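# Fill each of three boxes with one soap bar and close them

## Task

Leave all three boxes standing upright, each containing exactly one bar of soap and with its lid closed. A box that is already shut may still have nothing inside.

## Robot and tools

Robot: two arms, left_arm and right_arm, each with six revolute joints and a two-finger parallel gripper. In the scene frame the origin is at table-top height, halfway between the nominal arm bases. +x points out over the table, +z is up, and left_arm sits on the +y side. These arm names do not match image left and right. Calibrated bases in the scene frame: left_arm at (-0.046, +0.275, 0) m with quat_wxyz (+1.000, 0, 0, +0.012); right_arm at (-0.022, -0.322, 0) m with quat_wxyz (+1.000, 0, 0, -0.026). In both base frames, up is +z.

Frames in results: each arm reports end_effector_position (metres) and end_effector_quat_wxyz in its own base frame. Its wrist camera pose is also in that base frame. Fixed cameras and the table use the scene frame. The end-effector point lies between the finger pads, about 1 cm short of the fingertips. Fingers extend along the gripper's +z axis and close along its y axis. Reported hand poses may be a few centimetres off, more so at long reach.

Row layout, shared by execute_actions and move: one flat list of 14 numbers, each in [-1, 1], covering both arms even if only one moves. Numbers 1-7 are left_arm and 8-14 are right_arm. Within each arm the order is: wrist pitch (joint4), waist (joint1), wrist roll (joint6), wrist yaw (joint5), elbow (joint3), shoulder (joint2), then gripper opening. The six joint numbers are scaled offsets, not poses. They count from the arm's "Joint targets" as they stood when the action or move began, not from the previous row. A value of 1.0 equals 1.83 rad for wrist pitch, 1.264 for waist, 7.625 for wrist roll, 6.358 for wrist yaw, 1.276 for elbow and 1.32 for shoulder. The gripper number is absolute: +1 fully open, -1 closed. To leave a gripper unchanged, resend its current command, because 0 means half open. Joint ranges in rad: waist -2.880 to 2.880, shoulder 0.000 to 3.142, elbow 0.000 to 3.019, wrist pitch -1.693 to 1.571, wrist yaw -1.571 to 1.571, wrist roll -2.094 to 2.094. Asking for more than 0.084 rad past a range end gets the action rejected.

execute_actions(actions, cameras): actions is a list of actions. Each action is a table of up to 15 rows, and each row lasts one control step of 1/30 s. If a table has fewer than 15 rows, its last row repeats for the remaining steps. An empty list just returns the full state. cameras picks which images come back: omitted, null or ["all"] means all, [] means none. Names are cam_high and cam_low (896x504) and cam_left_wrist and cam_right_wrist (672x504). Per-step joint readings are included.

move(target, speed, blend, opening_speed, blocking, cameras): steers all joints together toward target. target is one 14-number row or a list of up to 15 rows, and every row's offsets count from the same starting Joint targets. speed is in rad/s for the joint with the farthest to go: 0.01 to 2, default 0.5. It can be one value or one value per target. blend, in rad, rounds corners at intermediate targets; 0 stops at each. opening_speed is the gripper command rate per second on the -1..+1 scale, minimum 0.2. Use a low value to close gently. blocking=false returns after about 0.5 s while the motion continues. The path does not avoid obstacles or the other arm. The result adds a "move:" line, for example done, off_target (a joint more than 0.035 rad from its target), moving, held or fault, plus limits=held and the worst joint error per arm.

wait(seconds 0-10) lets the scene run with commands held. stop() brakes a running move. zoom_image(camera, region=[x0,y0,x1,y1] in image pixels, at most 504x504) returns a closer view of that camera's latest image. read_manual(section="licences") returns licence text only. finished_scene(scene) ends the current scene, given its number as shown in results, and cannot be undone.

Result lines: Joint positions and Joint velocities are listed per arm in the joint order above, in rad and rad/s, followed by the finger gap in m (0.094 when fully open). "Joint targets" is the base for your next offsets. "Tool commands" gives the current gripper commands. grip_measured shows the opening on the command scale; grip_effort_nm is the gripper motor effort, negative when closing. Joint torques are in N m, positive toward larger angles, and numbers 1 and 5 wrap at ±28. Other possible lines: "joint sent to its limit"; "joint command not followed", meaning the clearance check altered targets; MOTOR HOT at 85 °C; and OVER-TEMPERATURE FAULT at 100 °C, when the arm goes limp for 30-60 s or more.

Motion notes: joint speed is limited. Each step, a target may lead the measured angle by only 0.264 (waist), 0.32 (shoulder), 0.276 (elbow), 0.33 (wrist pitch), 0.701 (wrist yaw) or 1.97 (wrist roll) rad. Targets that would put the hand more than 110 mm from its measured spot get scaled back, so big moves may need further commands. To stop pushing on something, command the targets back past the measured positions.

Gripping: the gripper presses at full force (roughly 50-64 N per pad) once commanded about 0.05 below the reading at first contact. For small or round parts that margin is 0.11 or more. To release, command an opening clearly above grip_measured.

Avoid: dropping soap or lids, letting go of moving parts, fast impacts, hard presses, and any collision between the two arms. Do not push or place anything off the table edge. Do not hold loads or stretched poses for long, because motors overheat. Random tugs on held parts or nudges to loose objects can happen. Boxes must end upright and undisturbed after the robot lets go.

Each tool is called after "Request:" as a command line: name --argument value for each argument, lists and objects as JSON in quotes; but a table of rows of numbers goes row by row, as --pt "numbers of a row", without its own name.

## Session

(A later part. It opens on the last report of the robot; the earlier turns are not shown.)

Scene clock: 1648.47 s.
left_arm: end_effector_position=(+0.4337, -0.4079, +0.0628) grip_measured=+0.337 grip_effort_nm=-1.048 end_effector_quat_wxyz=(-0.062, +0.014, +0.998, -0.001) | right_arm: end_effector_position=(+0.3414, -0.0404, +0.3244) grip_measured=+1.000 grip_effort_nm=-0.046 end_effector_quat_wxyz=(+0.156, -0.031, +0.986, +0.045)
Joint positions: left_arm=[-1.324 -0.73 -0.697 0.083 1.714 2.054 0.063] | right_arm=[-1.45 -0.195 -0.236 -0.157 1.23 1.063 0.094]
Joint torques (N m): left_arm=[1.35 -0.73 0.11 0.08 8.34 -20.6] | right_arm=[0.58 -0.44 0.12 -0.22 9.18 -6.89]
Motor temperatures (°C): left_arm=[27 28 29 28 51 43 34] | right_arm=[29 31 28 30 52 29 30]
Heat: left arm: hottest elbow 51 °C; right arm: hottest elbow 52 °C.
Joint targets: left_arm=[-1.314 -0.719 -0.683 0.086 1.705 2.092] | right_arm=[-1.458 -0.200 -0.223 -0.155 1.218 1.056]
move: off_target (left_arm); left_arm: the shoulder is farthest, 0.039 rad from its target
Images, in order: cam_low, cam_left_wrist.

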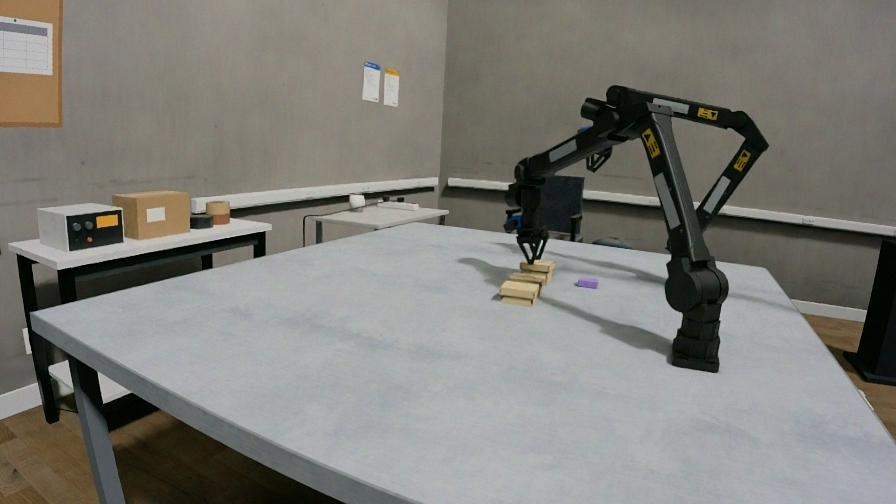

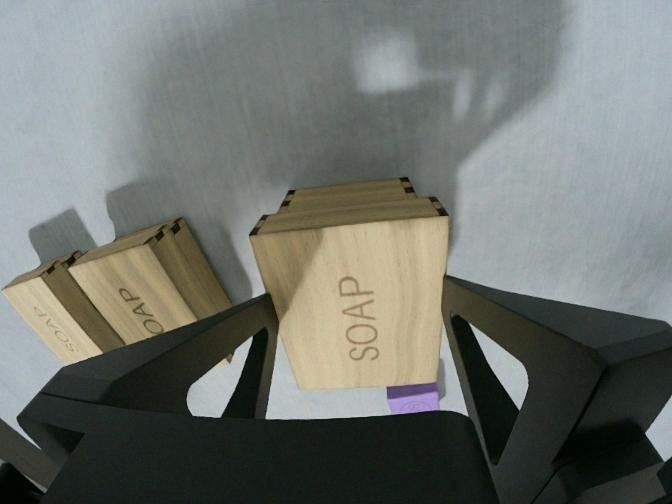

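Request:
move --pt "0.003 0.002 0.0003 0 0 0 0.12 0 0 0 0 0 0 1" --pt "0.003 0.002 0.0003 0 0 0.014 0.12 0 0 0 0 0 0 1" --speed 0.08 --cameras '["cam_low","cam_left_wrist"]'

Request:
zoom_image --camera "cam_left_wrist" --region '[240, 130, 460, 295]'

Request:
zoom_image --camera "cam_low" --region '[510, 245, 570, 290]'

Scene clock: 1663.87 s.
left_arm: end_effector_position=(+0.4338, -0.4076, +0.0620) grip_measured=+0.337 grip_effort_nm=-1.038 end_effector_quat_wxyz=(-0.063, +0.014, +0.998, +0.000) | right_arm: end_effector_position=(+0.3414, -0.0404, +0.3244) grip_measured=+1.000 grip_effort_nm=-0.056 end_effector_quat_wxyz=(+0.156, -0.031, +0.986, +0.045)
Joint positions: left_arm=[-1.324 -0.73 -0.697 0.083 1.714 2.056 0.063] | right_arm=[-1.45 -0.195 -0.236 -0.157 1.23 1.063 0.094]
Joint torques (N m): left_arm=[1.57 -0.62 0.13 0.08 8.5 -19.25] | right_arm=[0.58 -0.38 0.12 -0.22 9.2 -6.83]
Joint targets: left_arm=[-1.308 -0.716 -0.681 0.086 1.705 2.111] | right_arm=[-1.458 -0.200 -0.223 -0.155 1.218 1.056]
move: off_target (left_arm); left_arm: the shoulder is farthest, 0.055 rad from its target
Images, in order: cam_low, cam_left_wrist.

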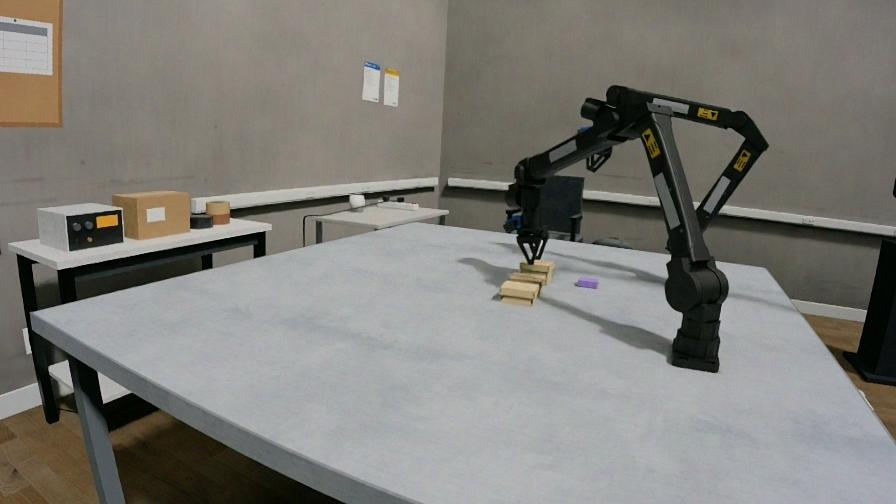

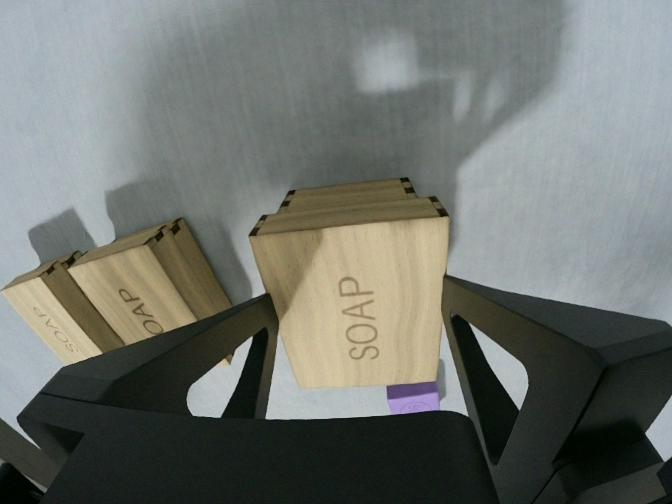

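Scaled by 2.291 from the camera's 672x504 image, which has a finer 960x720 frame.

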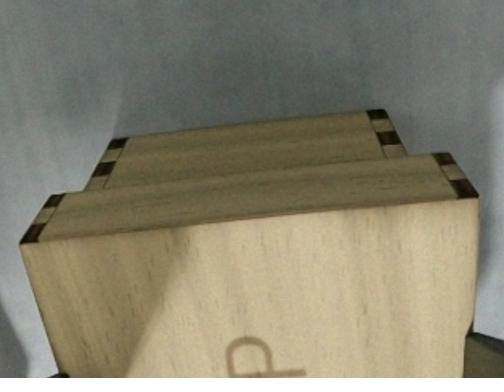

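Scaled by 8.400 from the camera's 896x504 image, which has a finer 1280x720 frame.

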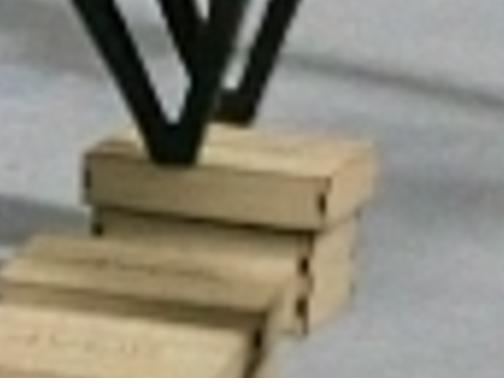

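Request:
move --target '[0.006,0.008,0,0,0,0,0.12,0,0,0,0,0,0,1]' --speed 0.05 --cameras '["cam_low","cam_left_wrist"]'

Request:
zoom_image --camera "cam_left_wrist" --region '[240, 130, 460, 295]'

Request:
zoom_image --camera "cam_low" --region '[510, 245, 570, 290]'

Scene clock: 1675.40 s.
left_arm: end_effector_position=(+0.4359, -0.4065, +0.0619) grip_measured=+0.337 grip_effort_nm=-1.038 end_effector_quat_wxyz=(-0.062, +0.012, +0.998, -0.002) | right_arm: end_effector_position=(+0.3414, -0.0404, +0.3244) grip_measured=+1.000 grip_effort_nm=-0.051 end_effector_quat_wxyz=(+0.156, -0.031, +0.986, +0.045)
Joint positions: left_arm=[-1.321 -0.725 -0.697 0.084 1.714 2.056 0.063] | right_arm=[-1.45 -0.195 -0.236 -0.157 1.23 1.063 0.094]
Joint torques (N m): left_arm=[1.89 -0.15 0.13 0.03 8.5 -19.19] | right_arm=[0.58 -0.44 0.12 -0.22 9.2 -6.89]
Joint targets: left_arm=[-1.297 -0.706 -0.681 0.086 1.705 2.111] | right_arm=[-1.458 -0.200 -0.223 -0.155 1.218 1.056]
move: off_target (left_arm); left_arm: the shoulder is farthest, 0.055 rad from its target
Images, in order: cam_low, cam_left_wrist.

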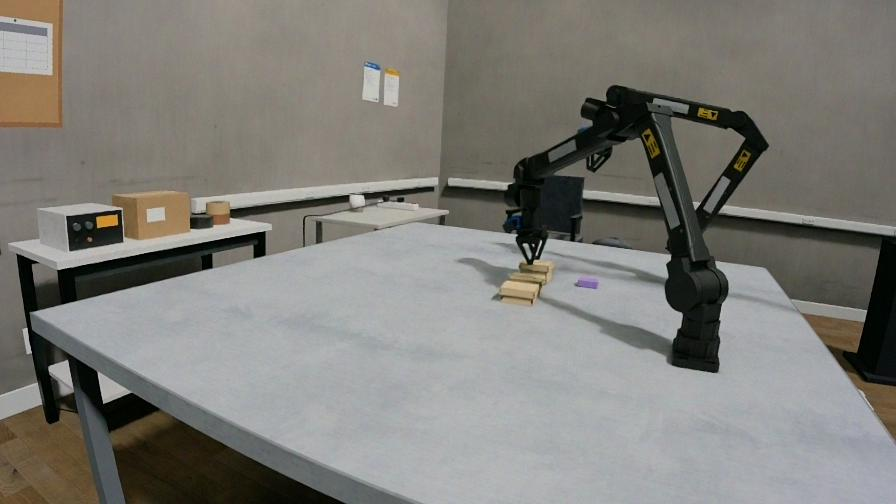

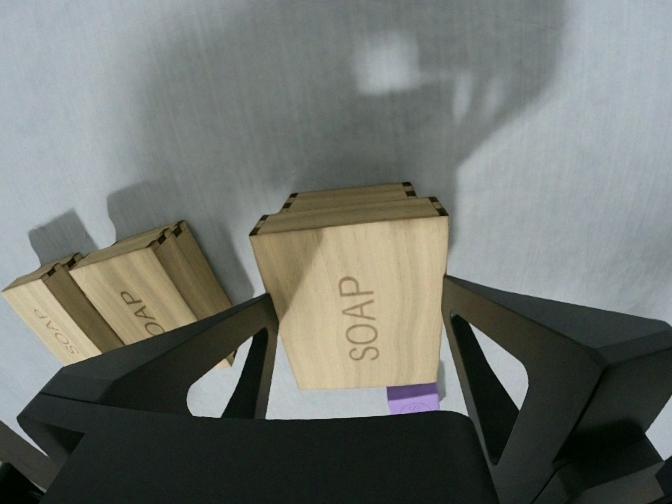

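Scaled by 2.291 from the camera's 672x504 image, which has a finer 960x720 frame.

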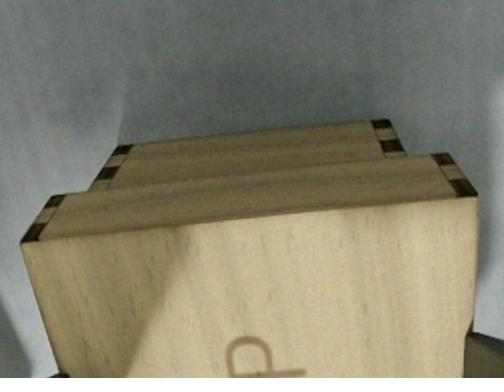

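Scaled by 8.400 from the camera's 896x504 image, which has a finer 1280x720 frame.

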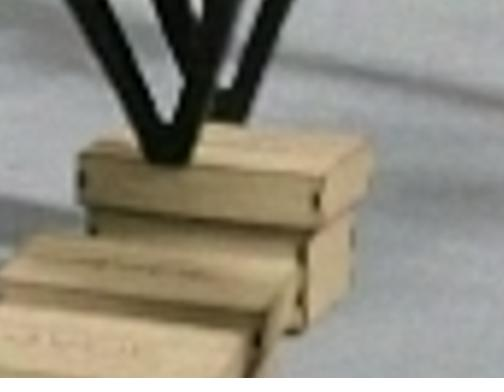

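Request:
move --pt "0 0 0 0 0 -0.085 0.12 0 0 0 0 0 0 1" --pt "-0.0765 0.0055 0.0018 0.0088 0.1058 -0.007 0.12 0 0 0 0 0 0 1" --speed 0.12 --cameras '["cam_low","cam_left_wrist"]'

Request:
zoom_image --camera "cam_left_wrist" --region '[240, 130, 460, 295]'

Request:
zoom_image --camera "cam_low" --region '[510, 245, 570, 290]'

Scene clock: 1708.60 s.
left_arm: end_effector_position=(+0.4359, -0.4073, +0.0819) grip_measured=+0.337 grip_effort_nm=-1.038 end_effector_quat_wxyz=(-0.097, +0.010, +0.995, -0.009) | right_arm: end_effector_position=(+0.3414, -0.0404, +0.3244) grip_measured=+1.000 grip_effort_nm=-0.051 end_effector_quat_wxyz=(+0.156, -0.031, +0.986, +0.045)
Joint positions: left_arm=[-1.426 -0.711 -0.682 0.139 1.788 2.07 0.063] | right_arm=[-1.45 -0.195 -0.236 -0.157 1.23 1.063 0.094]
Joint torques (N m): left_arm=[0.34 -0.67 0.11 0.15 14.26 -21.83] | right_arm=[0.58 -0.38 0.12 -0.22 9.18 -6.89]
Joint targets: left_arm=[-1.437 -0.699 -0.668 0.142 1.840 2.102] | right_arm=[-1.458 -0.200 -0.223 -0.155 1.218 1.056]
move: off_target (left_arm); left_arm: the elbow is farthest, 0.052 rad from its target
Images, in order: cam_low, cam_left_wrist.

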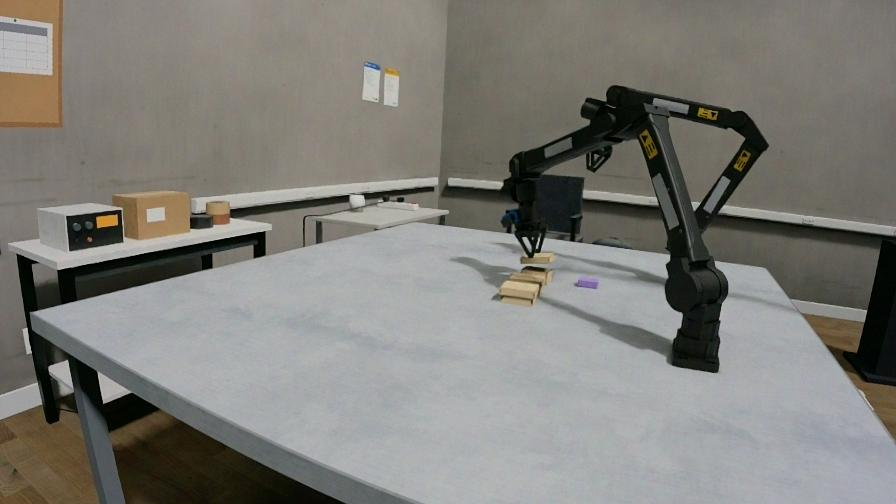

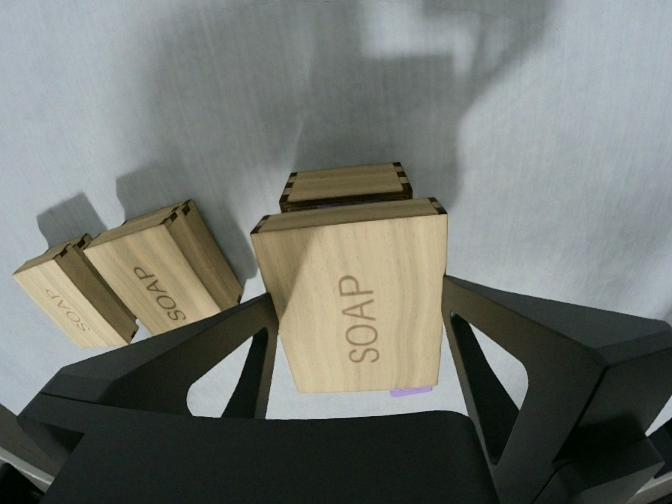

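Scaled by 2.291 from the camera's 672x504 image, which has a finer 960x720 frame.

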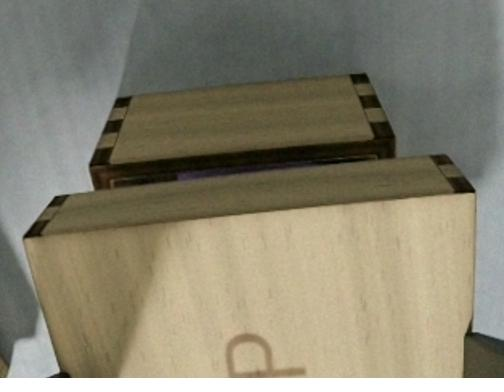

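Scaled by 8.400 from the camera's 896x504 image, which has a finer 1280x720 frame.

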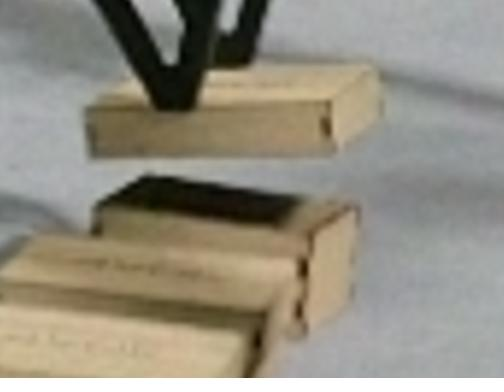

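Request:
move --pt "-0.0012 0.004 0.003 0 0.0058 0.0047 0.12 0 0 0 0 0 0 1" --pt "-0.0012 0.004 0.003 0 0.0058 0.027 0.12 0 0 0 0 0 0 1" --speed 0.1 --cameras '["cam_low","cam_left_wrist"]'

Request:
zoom_image --camera "cam_left_wrist" --region '[240, 130, 460, 295]'

Request:
zoom_image --camera "cam_low" --region '[510, 245, 570, 290]'

Scene clock: 1726.83 s.
left_arm: end_effector_position=(+0.4388, -0.4051, +0.0630) grip_measured=+0.337 grip_effort_nm=-1.043 end_effector_quat_wxyz=(-0.109, +0.017, +0.994, +0.000) | right_arm: end_effector_position=(+0.3414, -0.0404, +0.3244) grip_measured=+1.000 grip_effort_nm=-0.046 end_effector_quat_wxyz=(+0.156, -0.031, +0.986, +0.045)
Joint positions: left_arm=[-1.429 -0.705 -0.659 0.139 1.798 2.109 0.063] | right_arm=[-1.45 -0.195 -0.236 -0.157 1.23 1.063 0.094]
Joint torques (N m): left_arm=[0.35 -0.73 0.08 0.14 13.94 -22.53] | right_arm=[0.58 -0.44 0.12 -0.22 9.2 -6.89]
Joint targets: left_arm=[-1.439 -0.694 -0.645 0.142 1.847 2.137] | right_arm=[-1.458 -0.200 -0.223 -0.155 1.218 1.056]
move: off_target (left_arm); left_arm: the elbow is farthest, 0.050 rad from its target
Images, in order: cam_low, cam_left_wrist.

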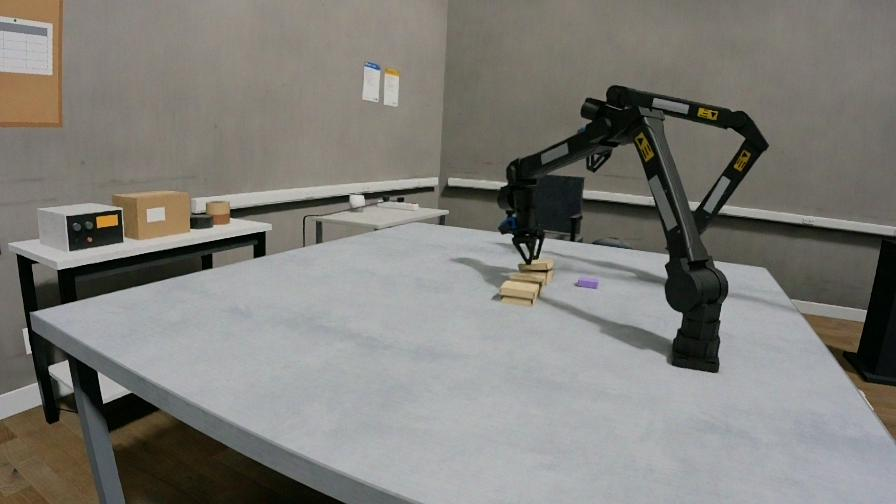

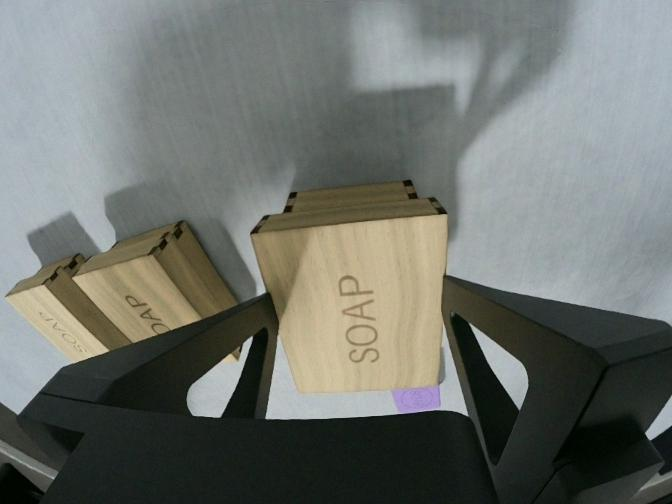

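Scaled by 2.291 from the camera's 672x504 image, which has a finer 960x720 frame.

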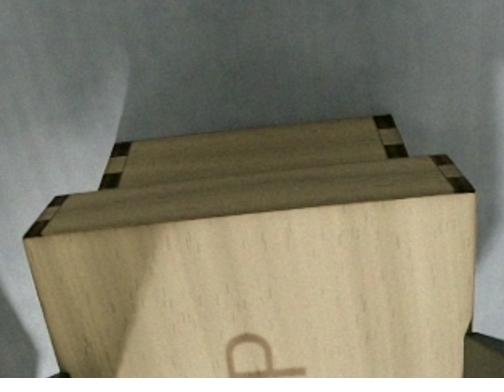

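Scaled by 8.400 from the camera's 896x504 image, which has a finer 1280x720 frame.

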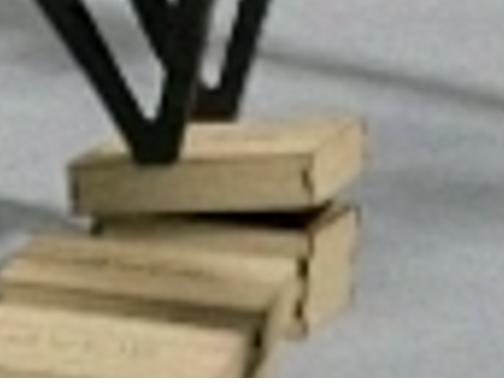

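Request:
move --target '[0,0,0,0,0,0.0145,0.12,0,0,0,0,0,0,1]' --speed 0.08 --cameras '["cam_low","cam_left_wrist"]'

Request:
zoom_image --camera "cam_left_wrist" --region '[240, 130, 460, 295]'

Request:
zoom_image --camera "cam_low" --region '[510, 245, 570, 290]'

Scene clock: 1740.63 s.
left_arm: end_effector_position=(+0.4380, -0.4045, +0.0547) grip_measured=+0.337 grip_effort_nm=-1.038 end_effector_quat_wxyz=(-0.115, +0.017, +0.993, +0.004) | right_arm: end_effector_position=(+0.3414, -0.0404, +0.3244) grip_measured=+1.000 grip_effort_nm=-0.046 end_effector_quat_wxyz=(+0.156, -0.031, +0.986, +0.045)
Joint positions: left_arm=[-1.429 -0.705 -0.658 0.139 1.798 2.124 0.063] | right_arm=[-1.45 -0.195 -0.236 -0.157 1.23 1.063 0.094]
Joint torques (N m): left_arm=[0.31 -0.79 0.11 0.11 13.78 -22.36] | right_arm=[0.58 -0.44 0.12 -0.22 9.2 -6.89]
Joint targets: left_arm=[-1.439 -0.694 -0.645 0.142 1.847 2.156] | right_arm=[-1.458 -0.200 -0.223 -0.155 1.218 1.056]
move: off_target (left_arm); left_arm: the elbow is farthest, 0.049 rad from its target
Images, in order: cam_low, cam_left_wrist.

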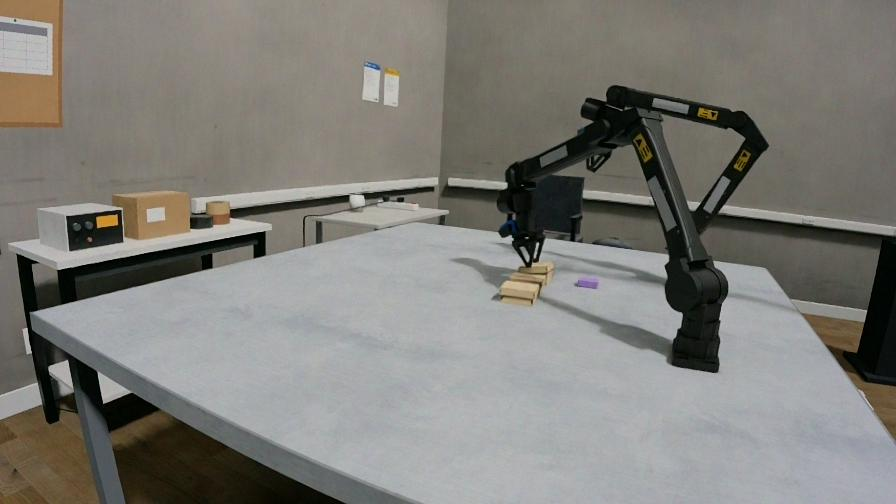

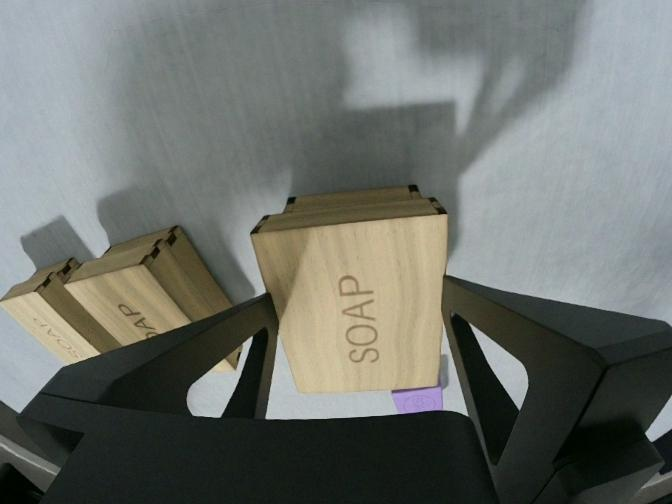

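Scaled by 2.291 from the camera's 672x504 image, which has a finer 960x720 frame.

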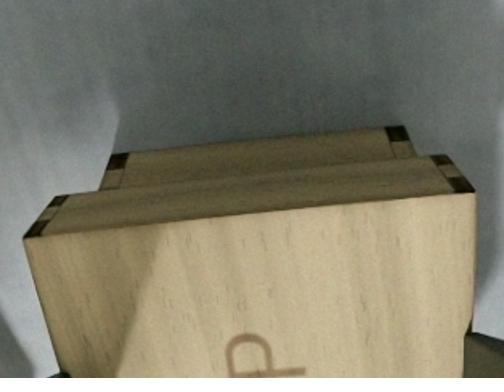

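Scaled by 8.400 from the camera's 896x504 image, which has a finer 1280x720 frame.

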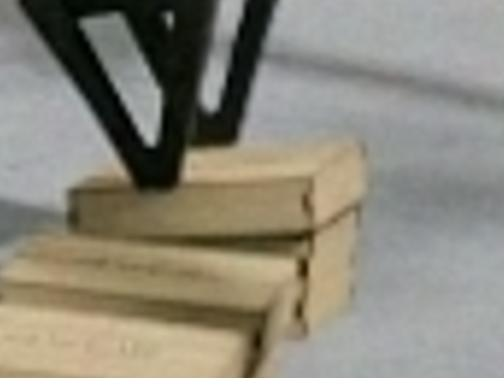

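Request:
move --target '[-0.0027,-0.0198,0,0,0,0,0.12,0,0,0,0,0,0,1]' --speed 0.06 --cameras '["cam_low","cam_left_wrist"]'

Request:
zoom_image --camera "cam_left_wrist" --region '[240, 130, 460, 295]'

Request:
zoom_image --camera "cam_low" --region '[510, 245, 570, 290]'

Scene clock: 1752.93 s.
left_arm: end_effector_position=(+0.4364, -0.4050, +0.0549) grip_measured=+0.337 grip_effort_nm=-1.033 end_effector_quat_wxyz=(-0.116, +0.018, +0.993, +0.005) | right_arm: end_effector_position=(+0.3414, -0.0404, +0.3244) grip_measured=+1.000 grip_effort_nm=-0.042 end_effector_quat_wxyz=(+0.156, -0.031, +0.986, +0.045)
Joint positions: left_arm=[-1.432 -0.707 -0.658 0.139 1.798 2.124 0.063] | right_arm=[-1.45 -0.195 -0.236 -0.157 1.23 1.063 0.094]
Joint torques (N m): left_arm=[0.14 -3.08 0.1 0.11 13.75 -22.12] | right_arm=[0.58 -0.44 0.12 -0.22 9.2 -6.83]
Joint targets: left_arm=[-1.444 -0.719 -0.645 0.142 1.847 2.156] | right_arm=[-1.458 -0.200 -0.223 -0.155 1.218 1.056]
move: off_target (left_arm); left_arm: the elbow is farthest, 0.049 rad from its target
Images, in order: cam_low, cam_left_wrist.

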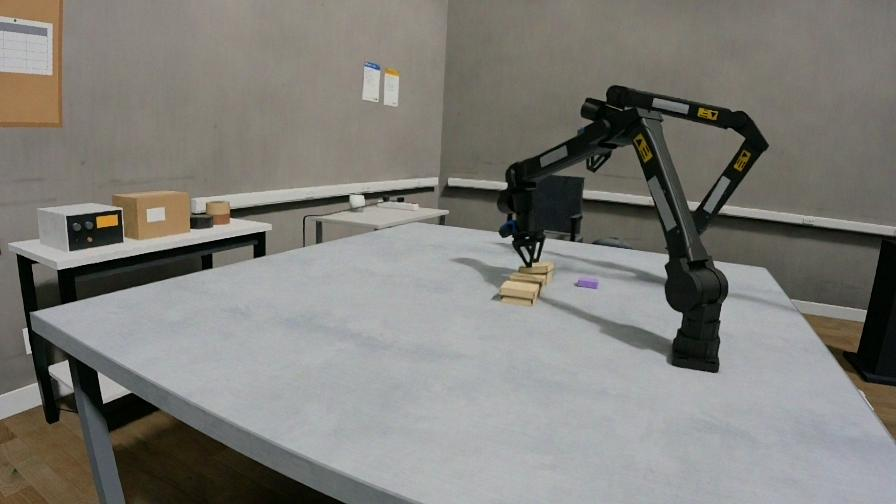

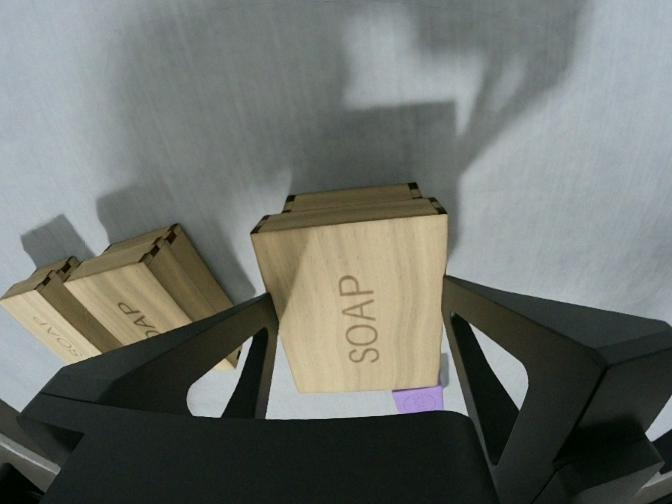

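Scaled by 2.291 from the camera's 672x504 image, which has a finer 960x720 frame.

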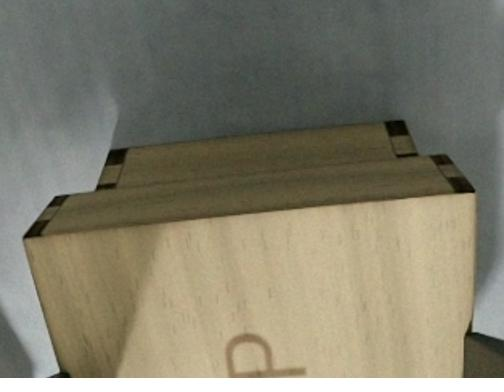

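Scaled by 8.400 from the camera's 896x504 image, which has a finer 1280x720 frame.

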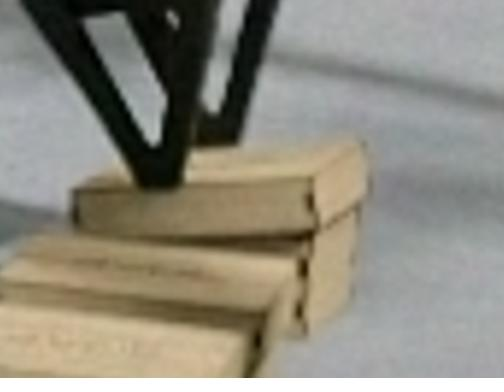

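Request:
move --target '[-0.0014,-0.0045,0.0012,0,0,0,0.12,0,0,0,0,0,0,1]' --speed 0.06 --cameras '["cam_low","cam_left_wrist"]'

Request:
zoom_image --camera "cam_left_wrist" --region '[240, 130, 460, 295]'

Request:
zoom_image --camera "cam_low" --region '[510, 245, 570, 290]'

Scene clock: 1764.27 s.
left_arm: end_effector_position=(+0.4347, -0.4065, +0.0549) grip_measured=+0.337 grip_effort_nm=-1.043 end_effector_quat_wxyz=(-0.116, +0.023, +0.993, +0.005) | right_arm: end_effector_position=(+0.3414, -0.0404, +0.3244) grip_measured=+1.000 grip_effort_nm=-0.051 end_effector_quat_wxyz=(+0.156, -0.031, +0.986, +0.045)
Joint positions: left_arm=[-1.433 -0.711 -0.651 0.139 1.798 2.124 0.063] | right_arm=[-1.45 -0.195 -0.236 -0.157 1.23 1.063 0.094]
Joint torques (N m): left_arm=[0.16 -2.73 0.12 0.11 13.75 -22.12] | right_arm=[0.58 -0.44 0.12 -0.22 9.2 -6.83]
Joint targets: left_arm=[-1.447 -0.725 -0.636 0.142 1.847 2.156] | right_arm=[-1.458 -0.200 -0.223 -0.155 1.218 1.056]
move: off_target (left_arm); left_arm: the elbow is farthest, 0.049 rad from its target
Images, in order: cam_low, cam_left_wrist.

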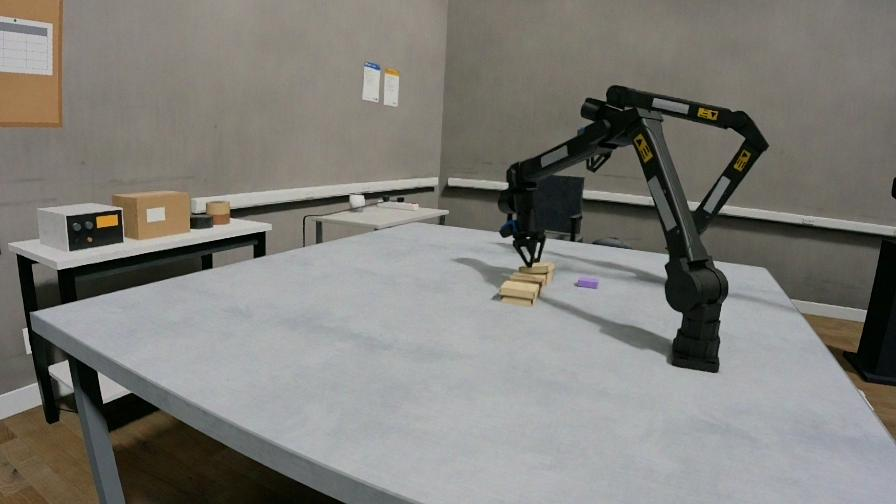

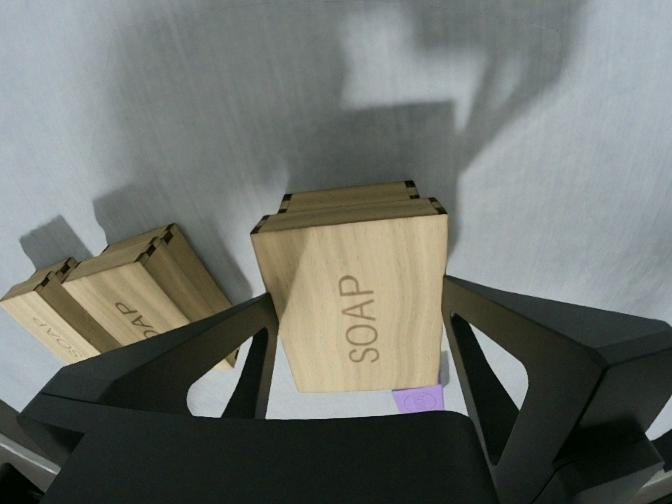

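Scaled by 2.291 from the camera's 672x504 image, which has a finer 960x720 frame.

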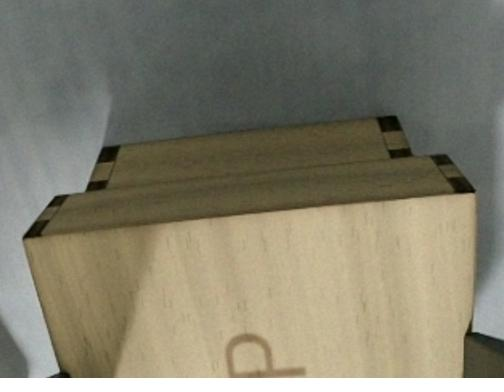

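Scaled by 8.400 from the camera's 896x504 image, which has a finer 1280x720 frame.

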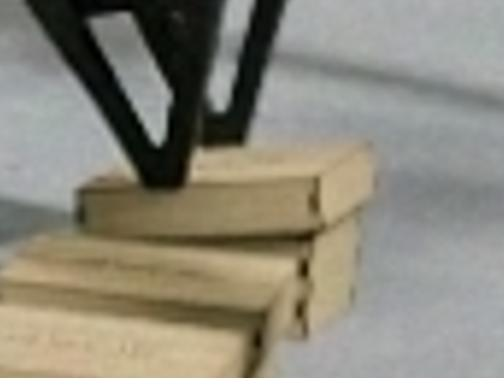

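Request:
move --target '[-0.001,-0.002,0.0013,0,0,0.008,0.12,0,0,0,0,0,0,1]' --speed 0.06 --cameras '["cam_low","cam_left_wrist"]'

Request:
zoom_image --camera "cam_left_wrist" --region '[240, 130, 460, 295]'

Request:
zoom_image --camera "cam_low" --region '[510, 245, 570, 290]'

Scene clock: 1777.67 s.
left_arm: end_effector_position=(+0.4330, -0.4071, +0.0519) grip_measured=+0.337 grip_effort_nm=-1.033 end_effector_quat_wxyz=(-0.120, +0.029, +0.992, +0.007) | right_arm: end_effector_position=(+0.3414, -0.0404, +0.3244) grip_measured=+1.000 grip_effort_nm=-0.061 end_effector_quat_wxyz=(+0.156, -0.031, +0.986, +0.045)
Joint positions: left_arm=[-1.436 -0.714 -0.641 0.139 1.799 2.13 0.063] | right_arm=[-1.45 -0.195 -0.236 -0.157 1.23 1.063 0.094]
Joint torques (N m): left_arm=[0.17 -2.67 0.15 0.11 13.64 -21.95] | right_arm=[0.59 -0.32 0.12 -0.21 9.2 -6.83]
Joint targets: left_arm=[-1.449 -0.728 -0.626 0.142 1.847 2.167] | right_arm=[-1.458 -0.200 -0.223 -0.155 1.218 1.056]
move: off_target (left_arm); left_arm: the elbow is farthest, 0.048 rad from its target
Images, in order: cam_low, cam_left_wrist.

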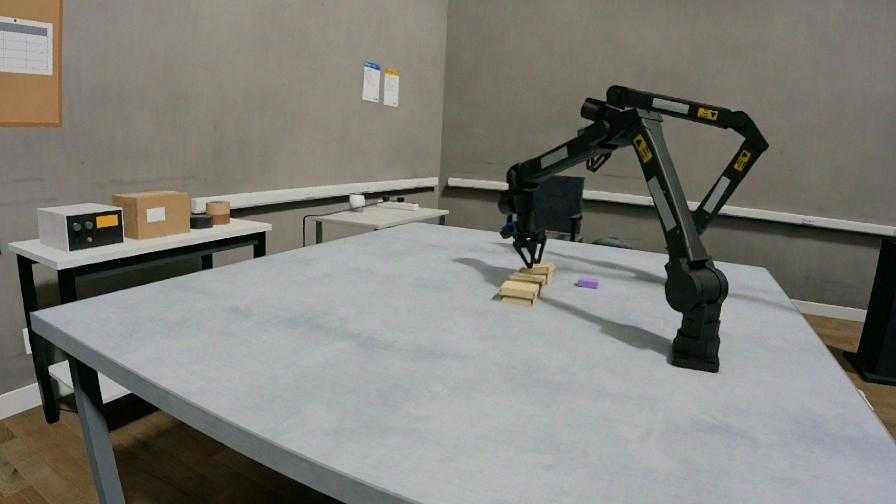

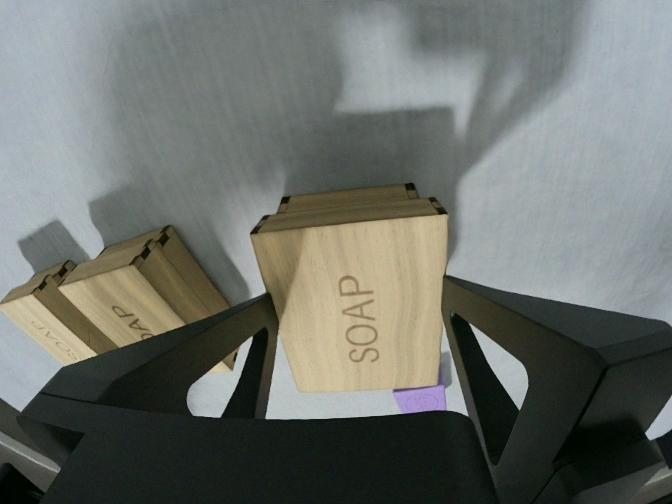

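Scaled by 2.291 from the camera's 672x504 image, which has a finer 960x720 frame.

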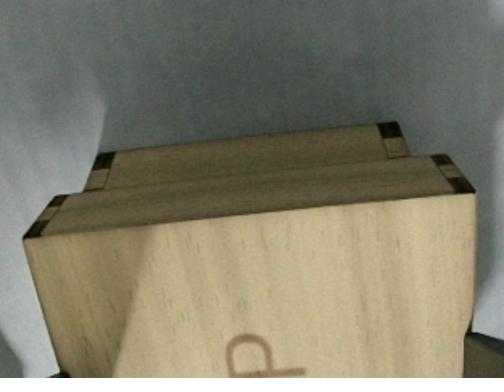

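Scaled by 8.400 from the camera's 896x504 image, which has a finer 1280x720 frame.

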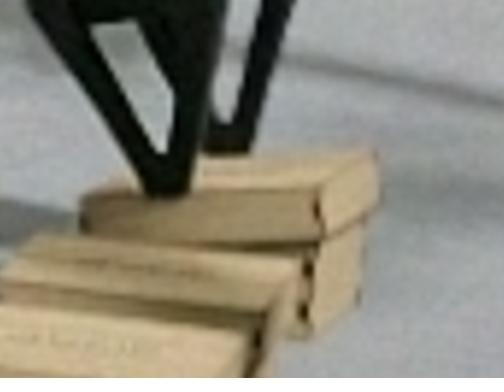

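Request:
move --target '[0,0,0.0013,0,0,0.014,0.12,0,0,0,0,0,0,1]' --speed 0.06 --cameras '["cam_low","cam_left_wrist"]'

Request:
zoom_image --camera "cam_left_wrist" --region '[240, 130, 460, 295]'

Request:
zoom_image --camera "cam_low" --region '[510, 245, 570, 290]'

Scene clock: 1788.33 s.
left_arm: end_effector_position=(+0.4338, -0.4078, +0.0510) grip_measured=+0.337 grip_effort_nm=-1.033 end_effector_quat_wxyz=(-0.121, +0.034, +0.992, +0.008) | right_arm: end_effector_position=(+0.3414, -0.0404, +0.3244) grip_measured=+1.000 grip_effort_nm=-0.051 end_effector_quat_wxyz=(+0.156, -0.031, +0.986, +0.045)
Joint positions: left_arm=[-1.44 -0.714 -0.632 0.139 1.805 2.135 0.063] | right_arm=[-1.45 -0.195 -0.236 -0.157 1.23 1.063 0.094]
Joint torques (N m): left_arm=[0.32 -2.67 0.1 0.12 13.03 -20.72] | right_arm=[0.58 -0.38 0.12 -0.22 9.18 -6.89]
Joint targets: left_arm=[-1.449 -0.728 -0.616 0.142 1.847 2.185] | right_arm=[-1.458 -0.200 -0.223 -0.155 1.218 1.056]
move: off_target (left_arm); left_arm: the shoulder is farthest, 0.050 rad from its target
Images, in order: cam_low, cam_left_wrist.

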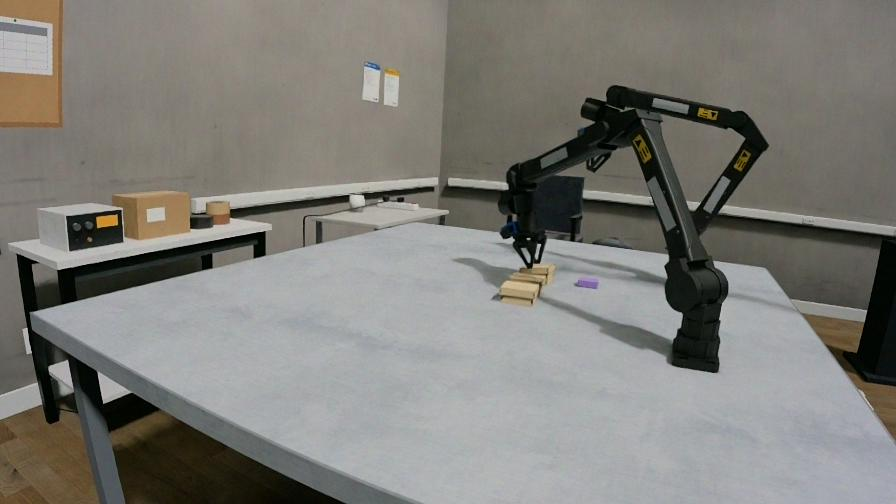

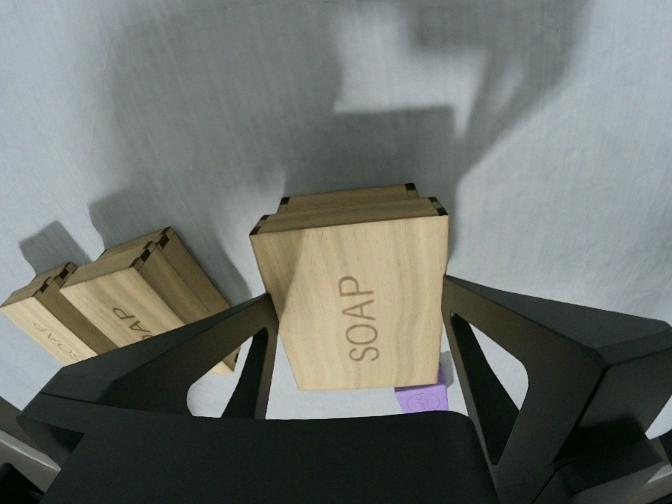

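Scaled by 2.291 from the camera's 672x504 image, which has a finer 960x720 frame.

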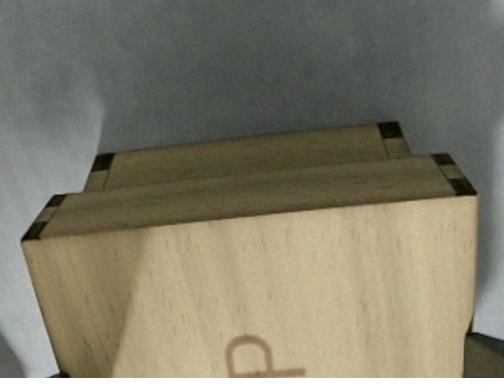

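Scaled by 8.400 from the camera's 896x504 image, which has a finer 1280x720 frame.

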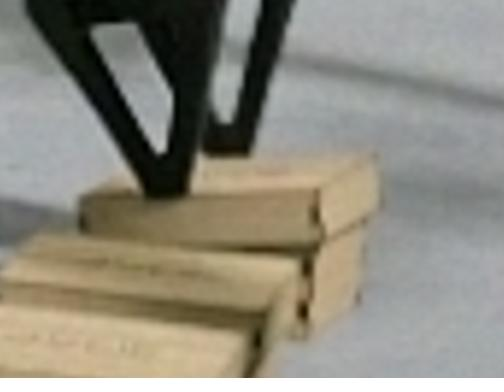

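Request:
move --target '[0,0,0,0,0,0.012,0.12,0,0,0,0,0,0,1]' --speed 0.06 --cameras '["cam_low"]'

Request:
zoom_image --camera "cam_low" --region '[510, 245, 570, 290]'

Scene clock: 1822.67 s.
left_arm: end_effector_position=(+0.4341, -0.4081, +0.0501) grip_measured=+0.337 grip_effort_nm=-1.043 end_effector_quat_wxyz=(-0.122, +0.034, +0.992, +0.009) | right_arm: end_effector_position=(+0.3414, -0.0404, +0.3244) grip_measured=+1.000 grip_effort_nm=-0.056 end_effector_quat_wxyz=(+0.156, -0.031, +0.986, +0.045)
Joint positions: left_arm=[-1.444 -0.714 -0.63 0.139 1.81 2.14 0.063] | right_arm=[-1.45 -0.195 -0.236 -0.157 1.23 1.063 0.094]
Joint torques (N m): left_arm=[0.44 -2.61 0.11 0.11 12.56 -19.6] | right_arm=[0.58 -0.32 0.12 -0.22 9.2 -6.89]
Motor temperatures (°C): left_arm=[27 27 29 28 59 41 34] | right_arm=[29 31 28 30 52 29 30]
Heat: left arm: hottest elbow 59 °C; right arm: hottest elbow 52 °C.
Joint targets: left_arm=[-1.449 -0.728 -0.616 0.142 1.847 2.201] | right_arm=[-1.458 -0.200 -0.223 -0.155 1.218 1.056]
move: off_target (left_arm); left_arm: the shoulder is farthest, 0.061 rad from its target
Images, in order: cam_low.

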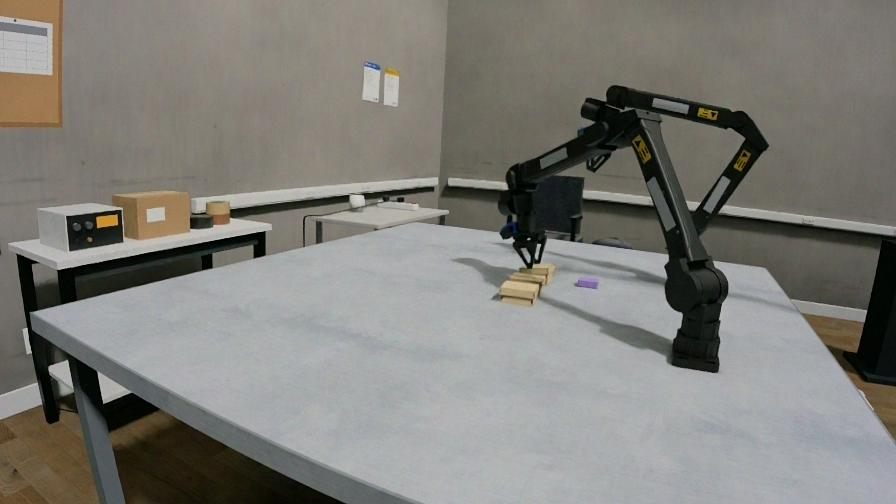

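Scaled by 8.400 from the camera's 896x504 image, which has a finer 1280x720 frame.

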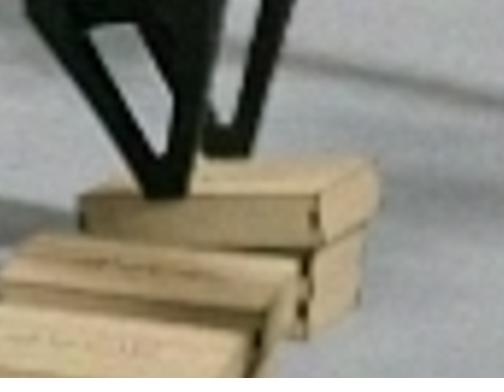

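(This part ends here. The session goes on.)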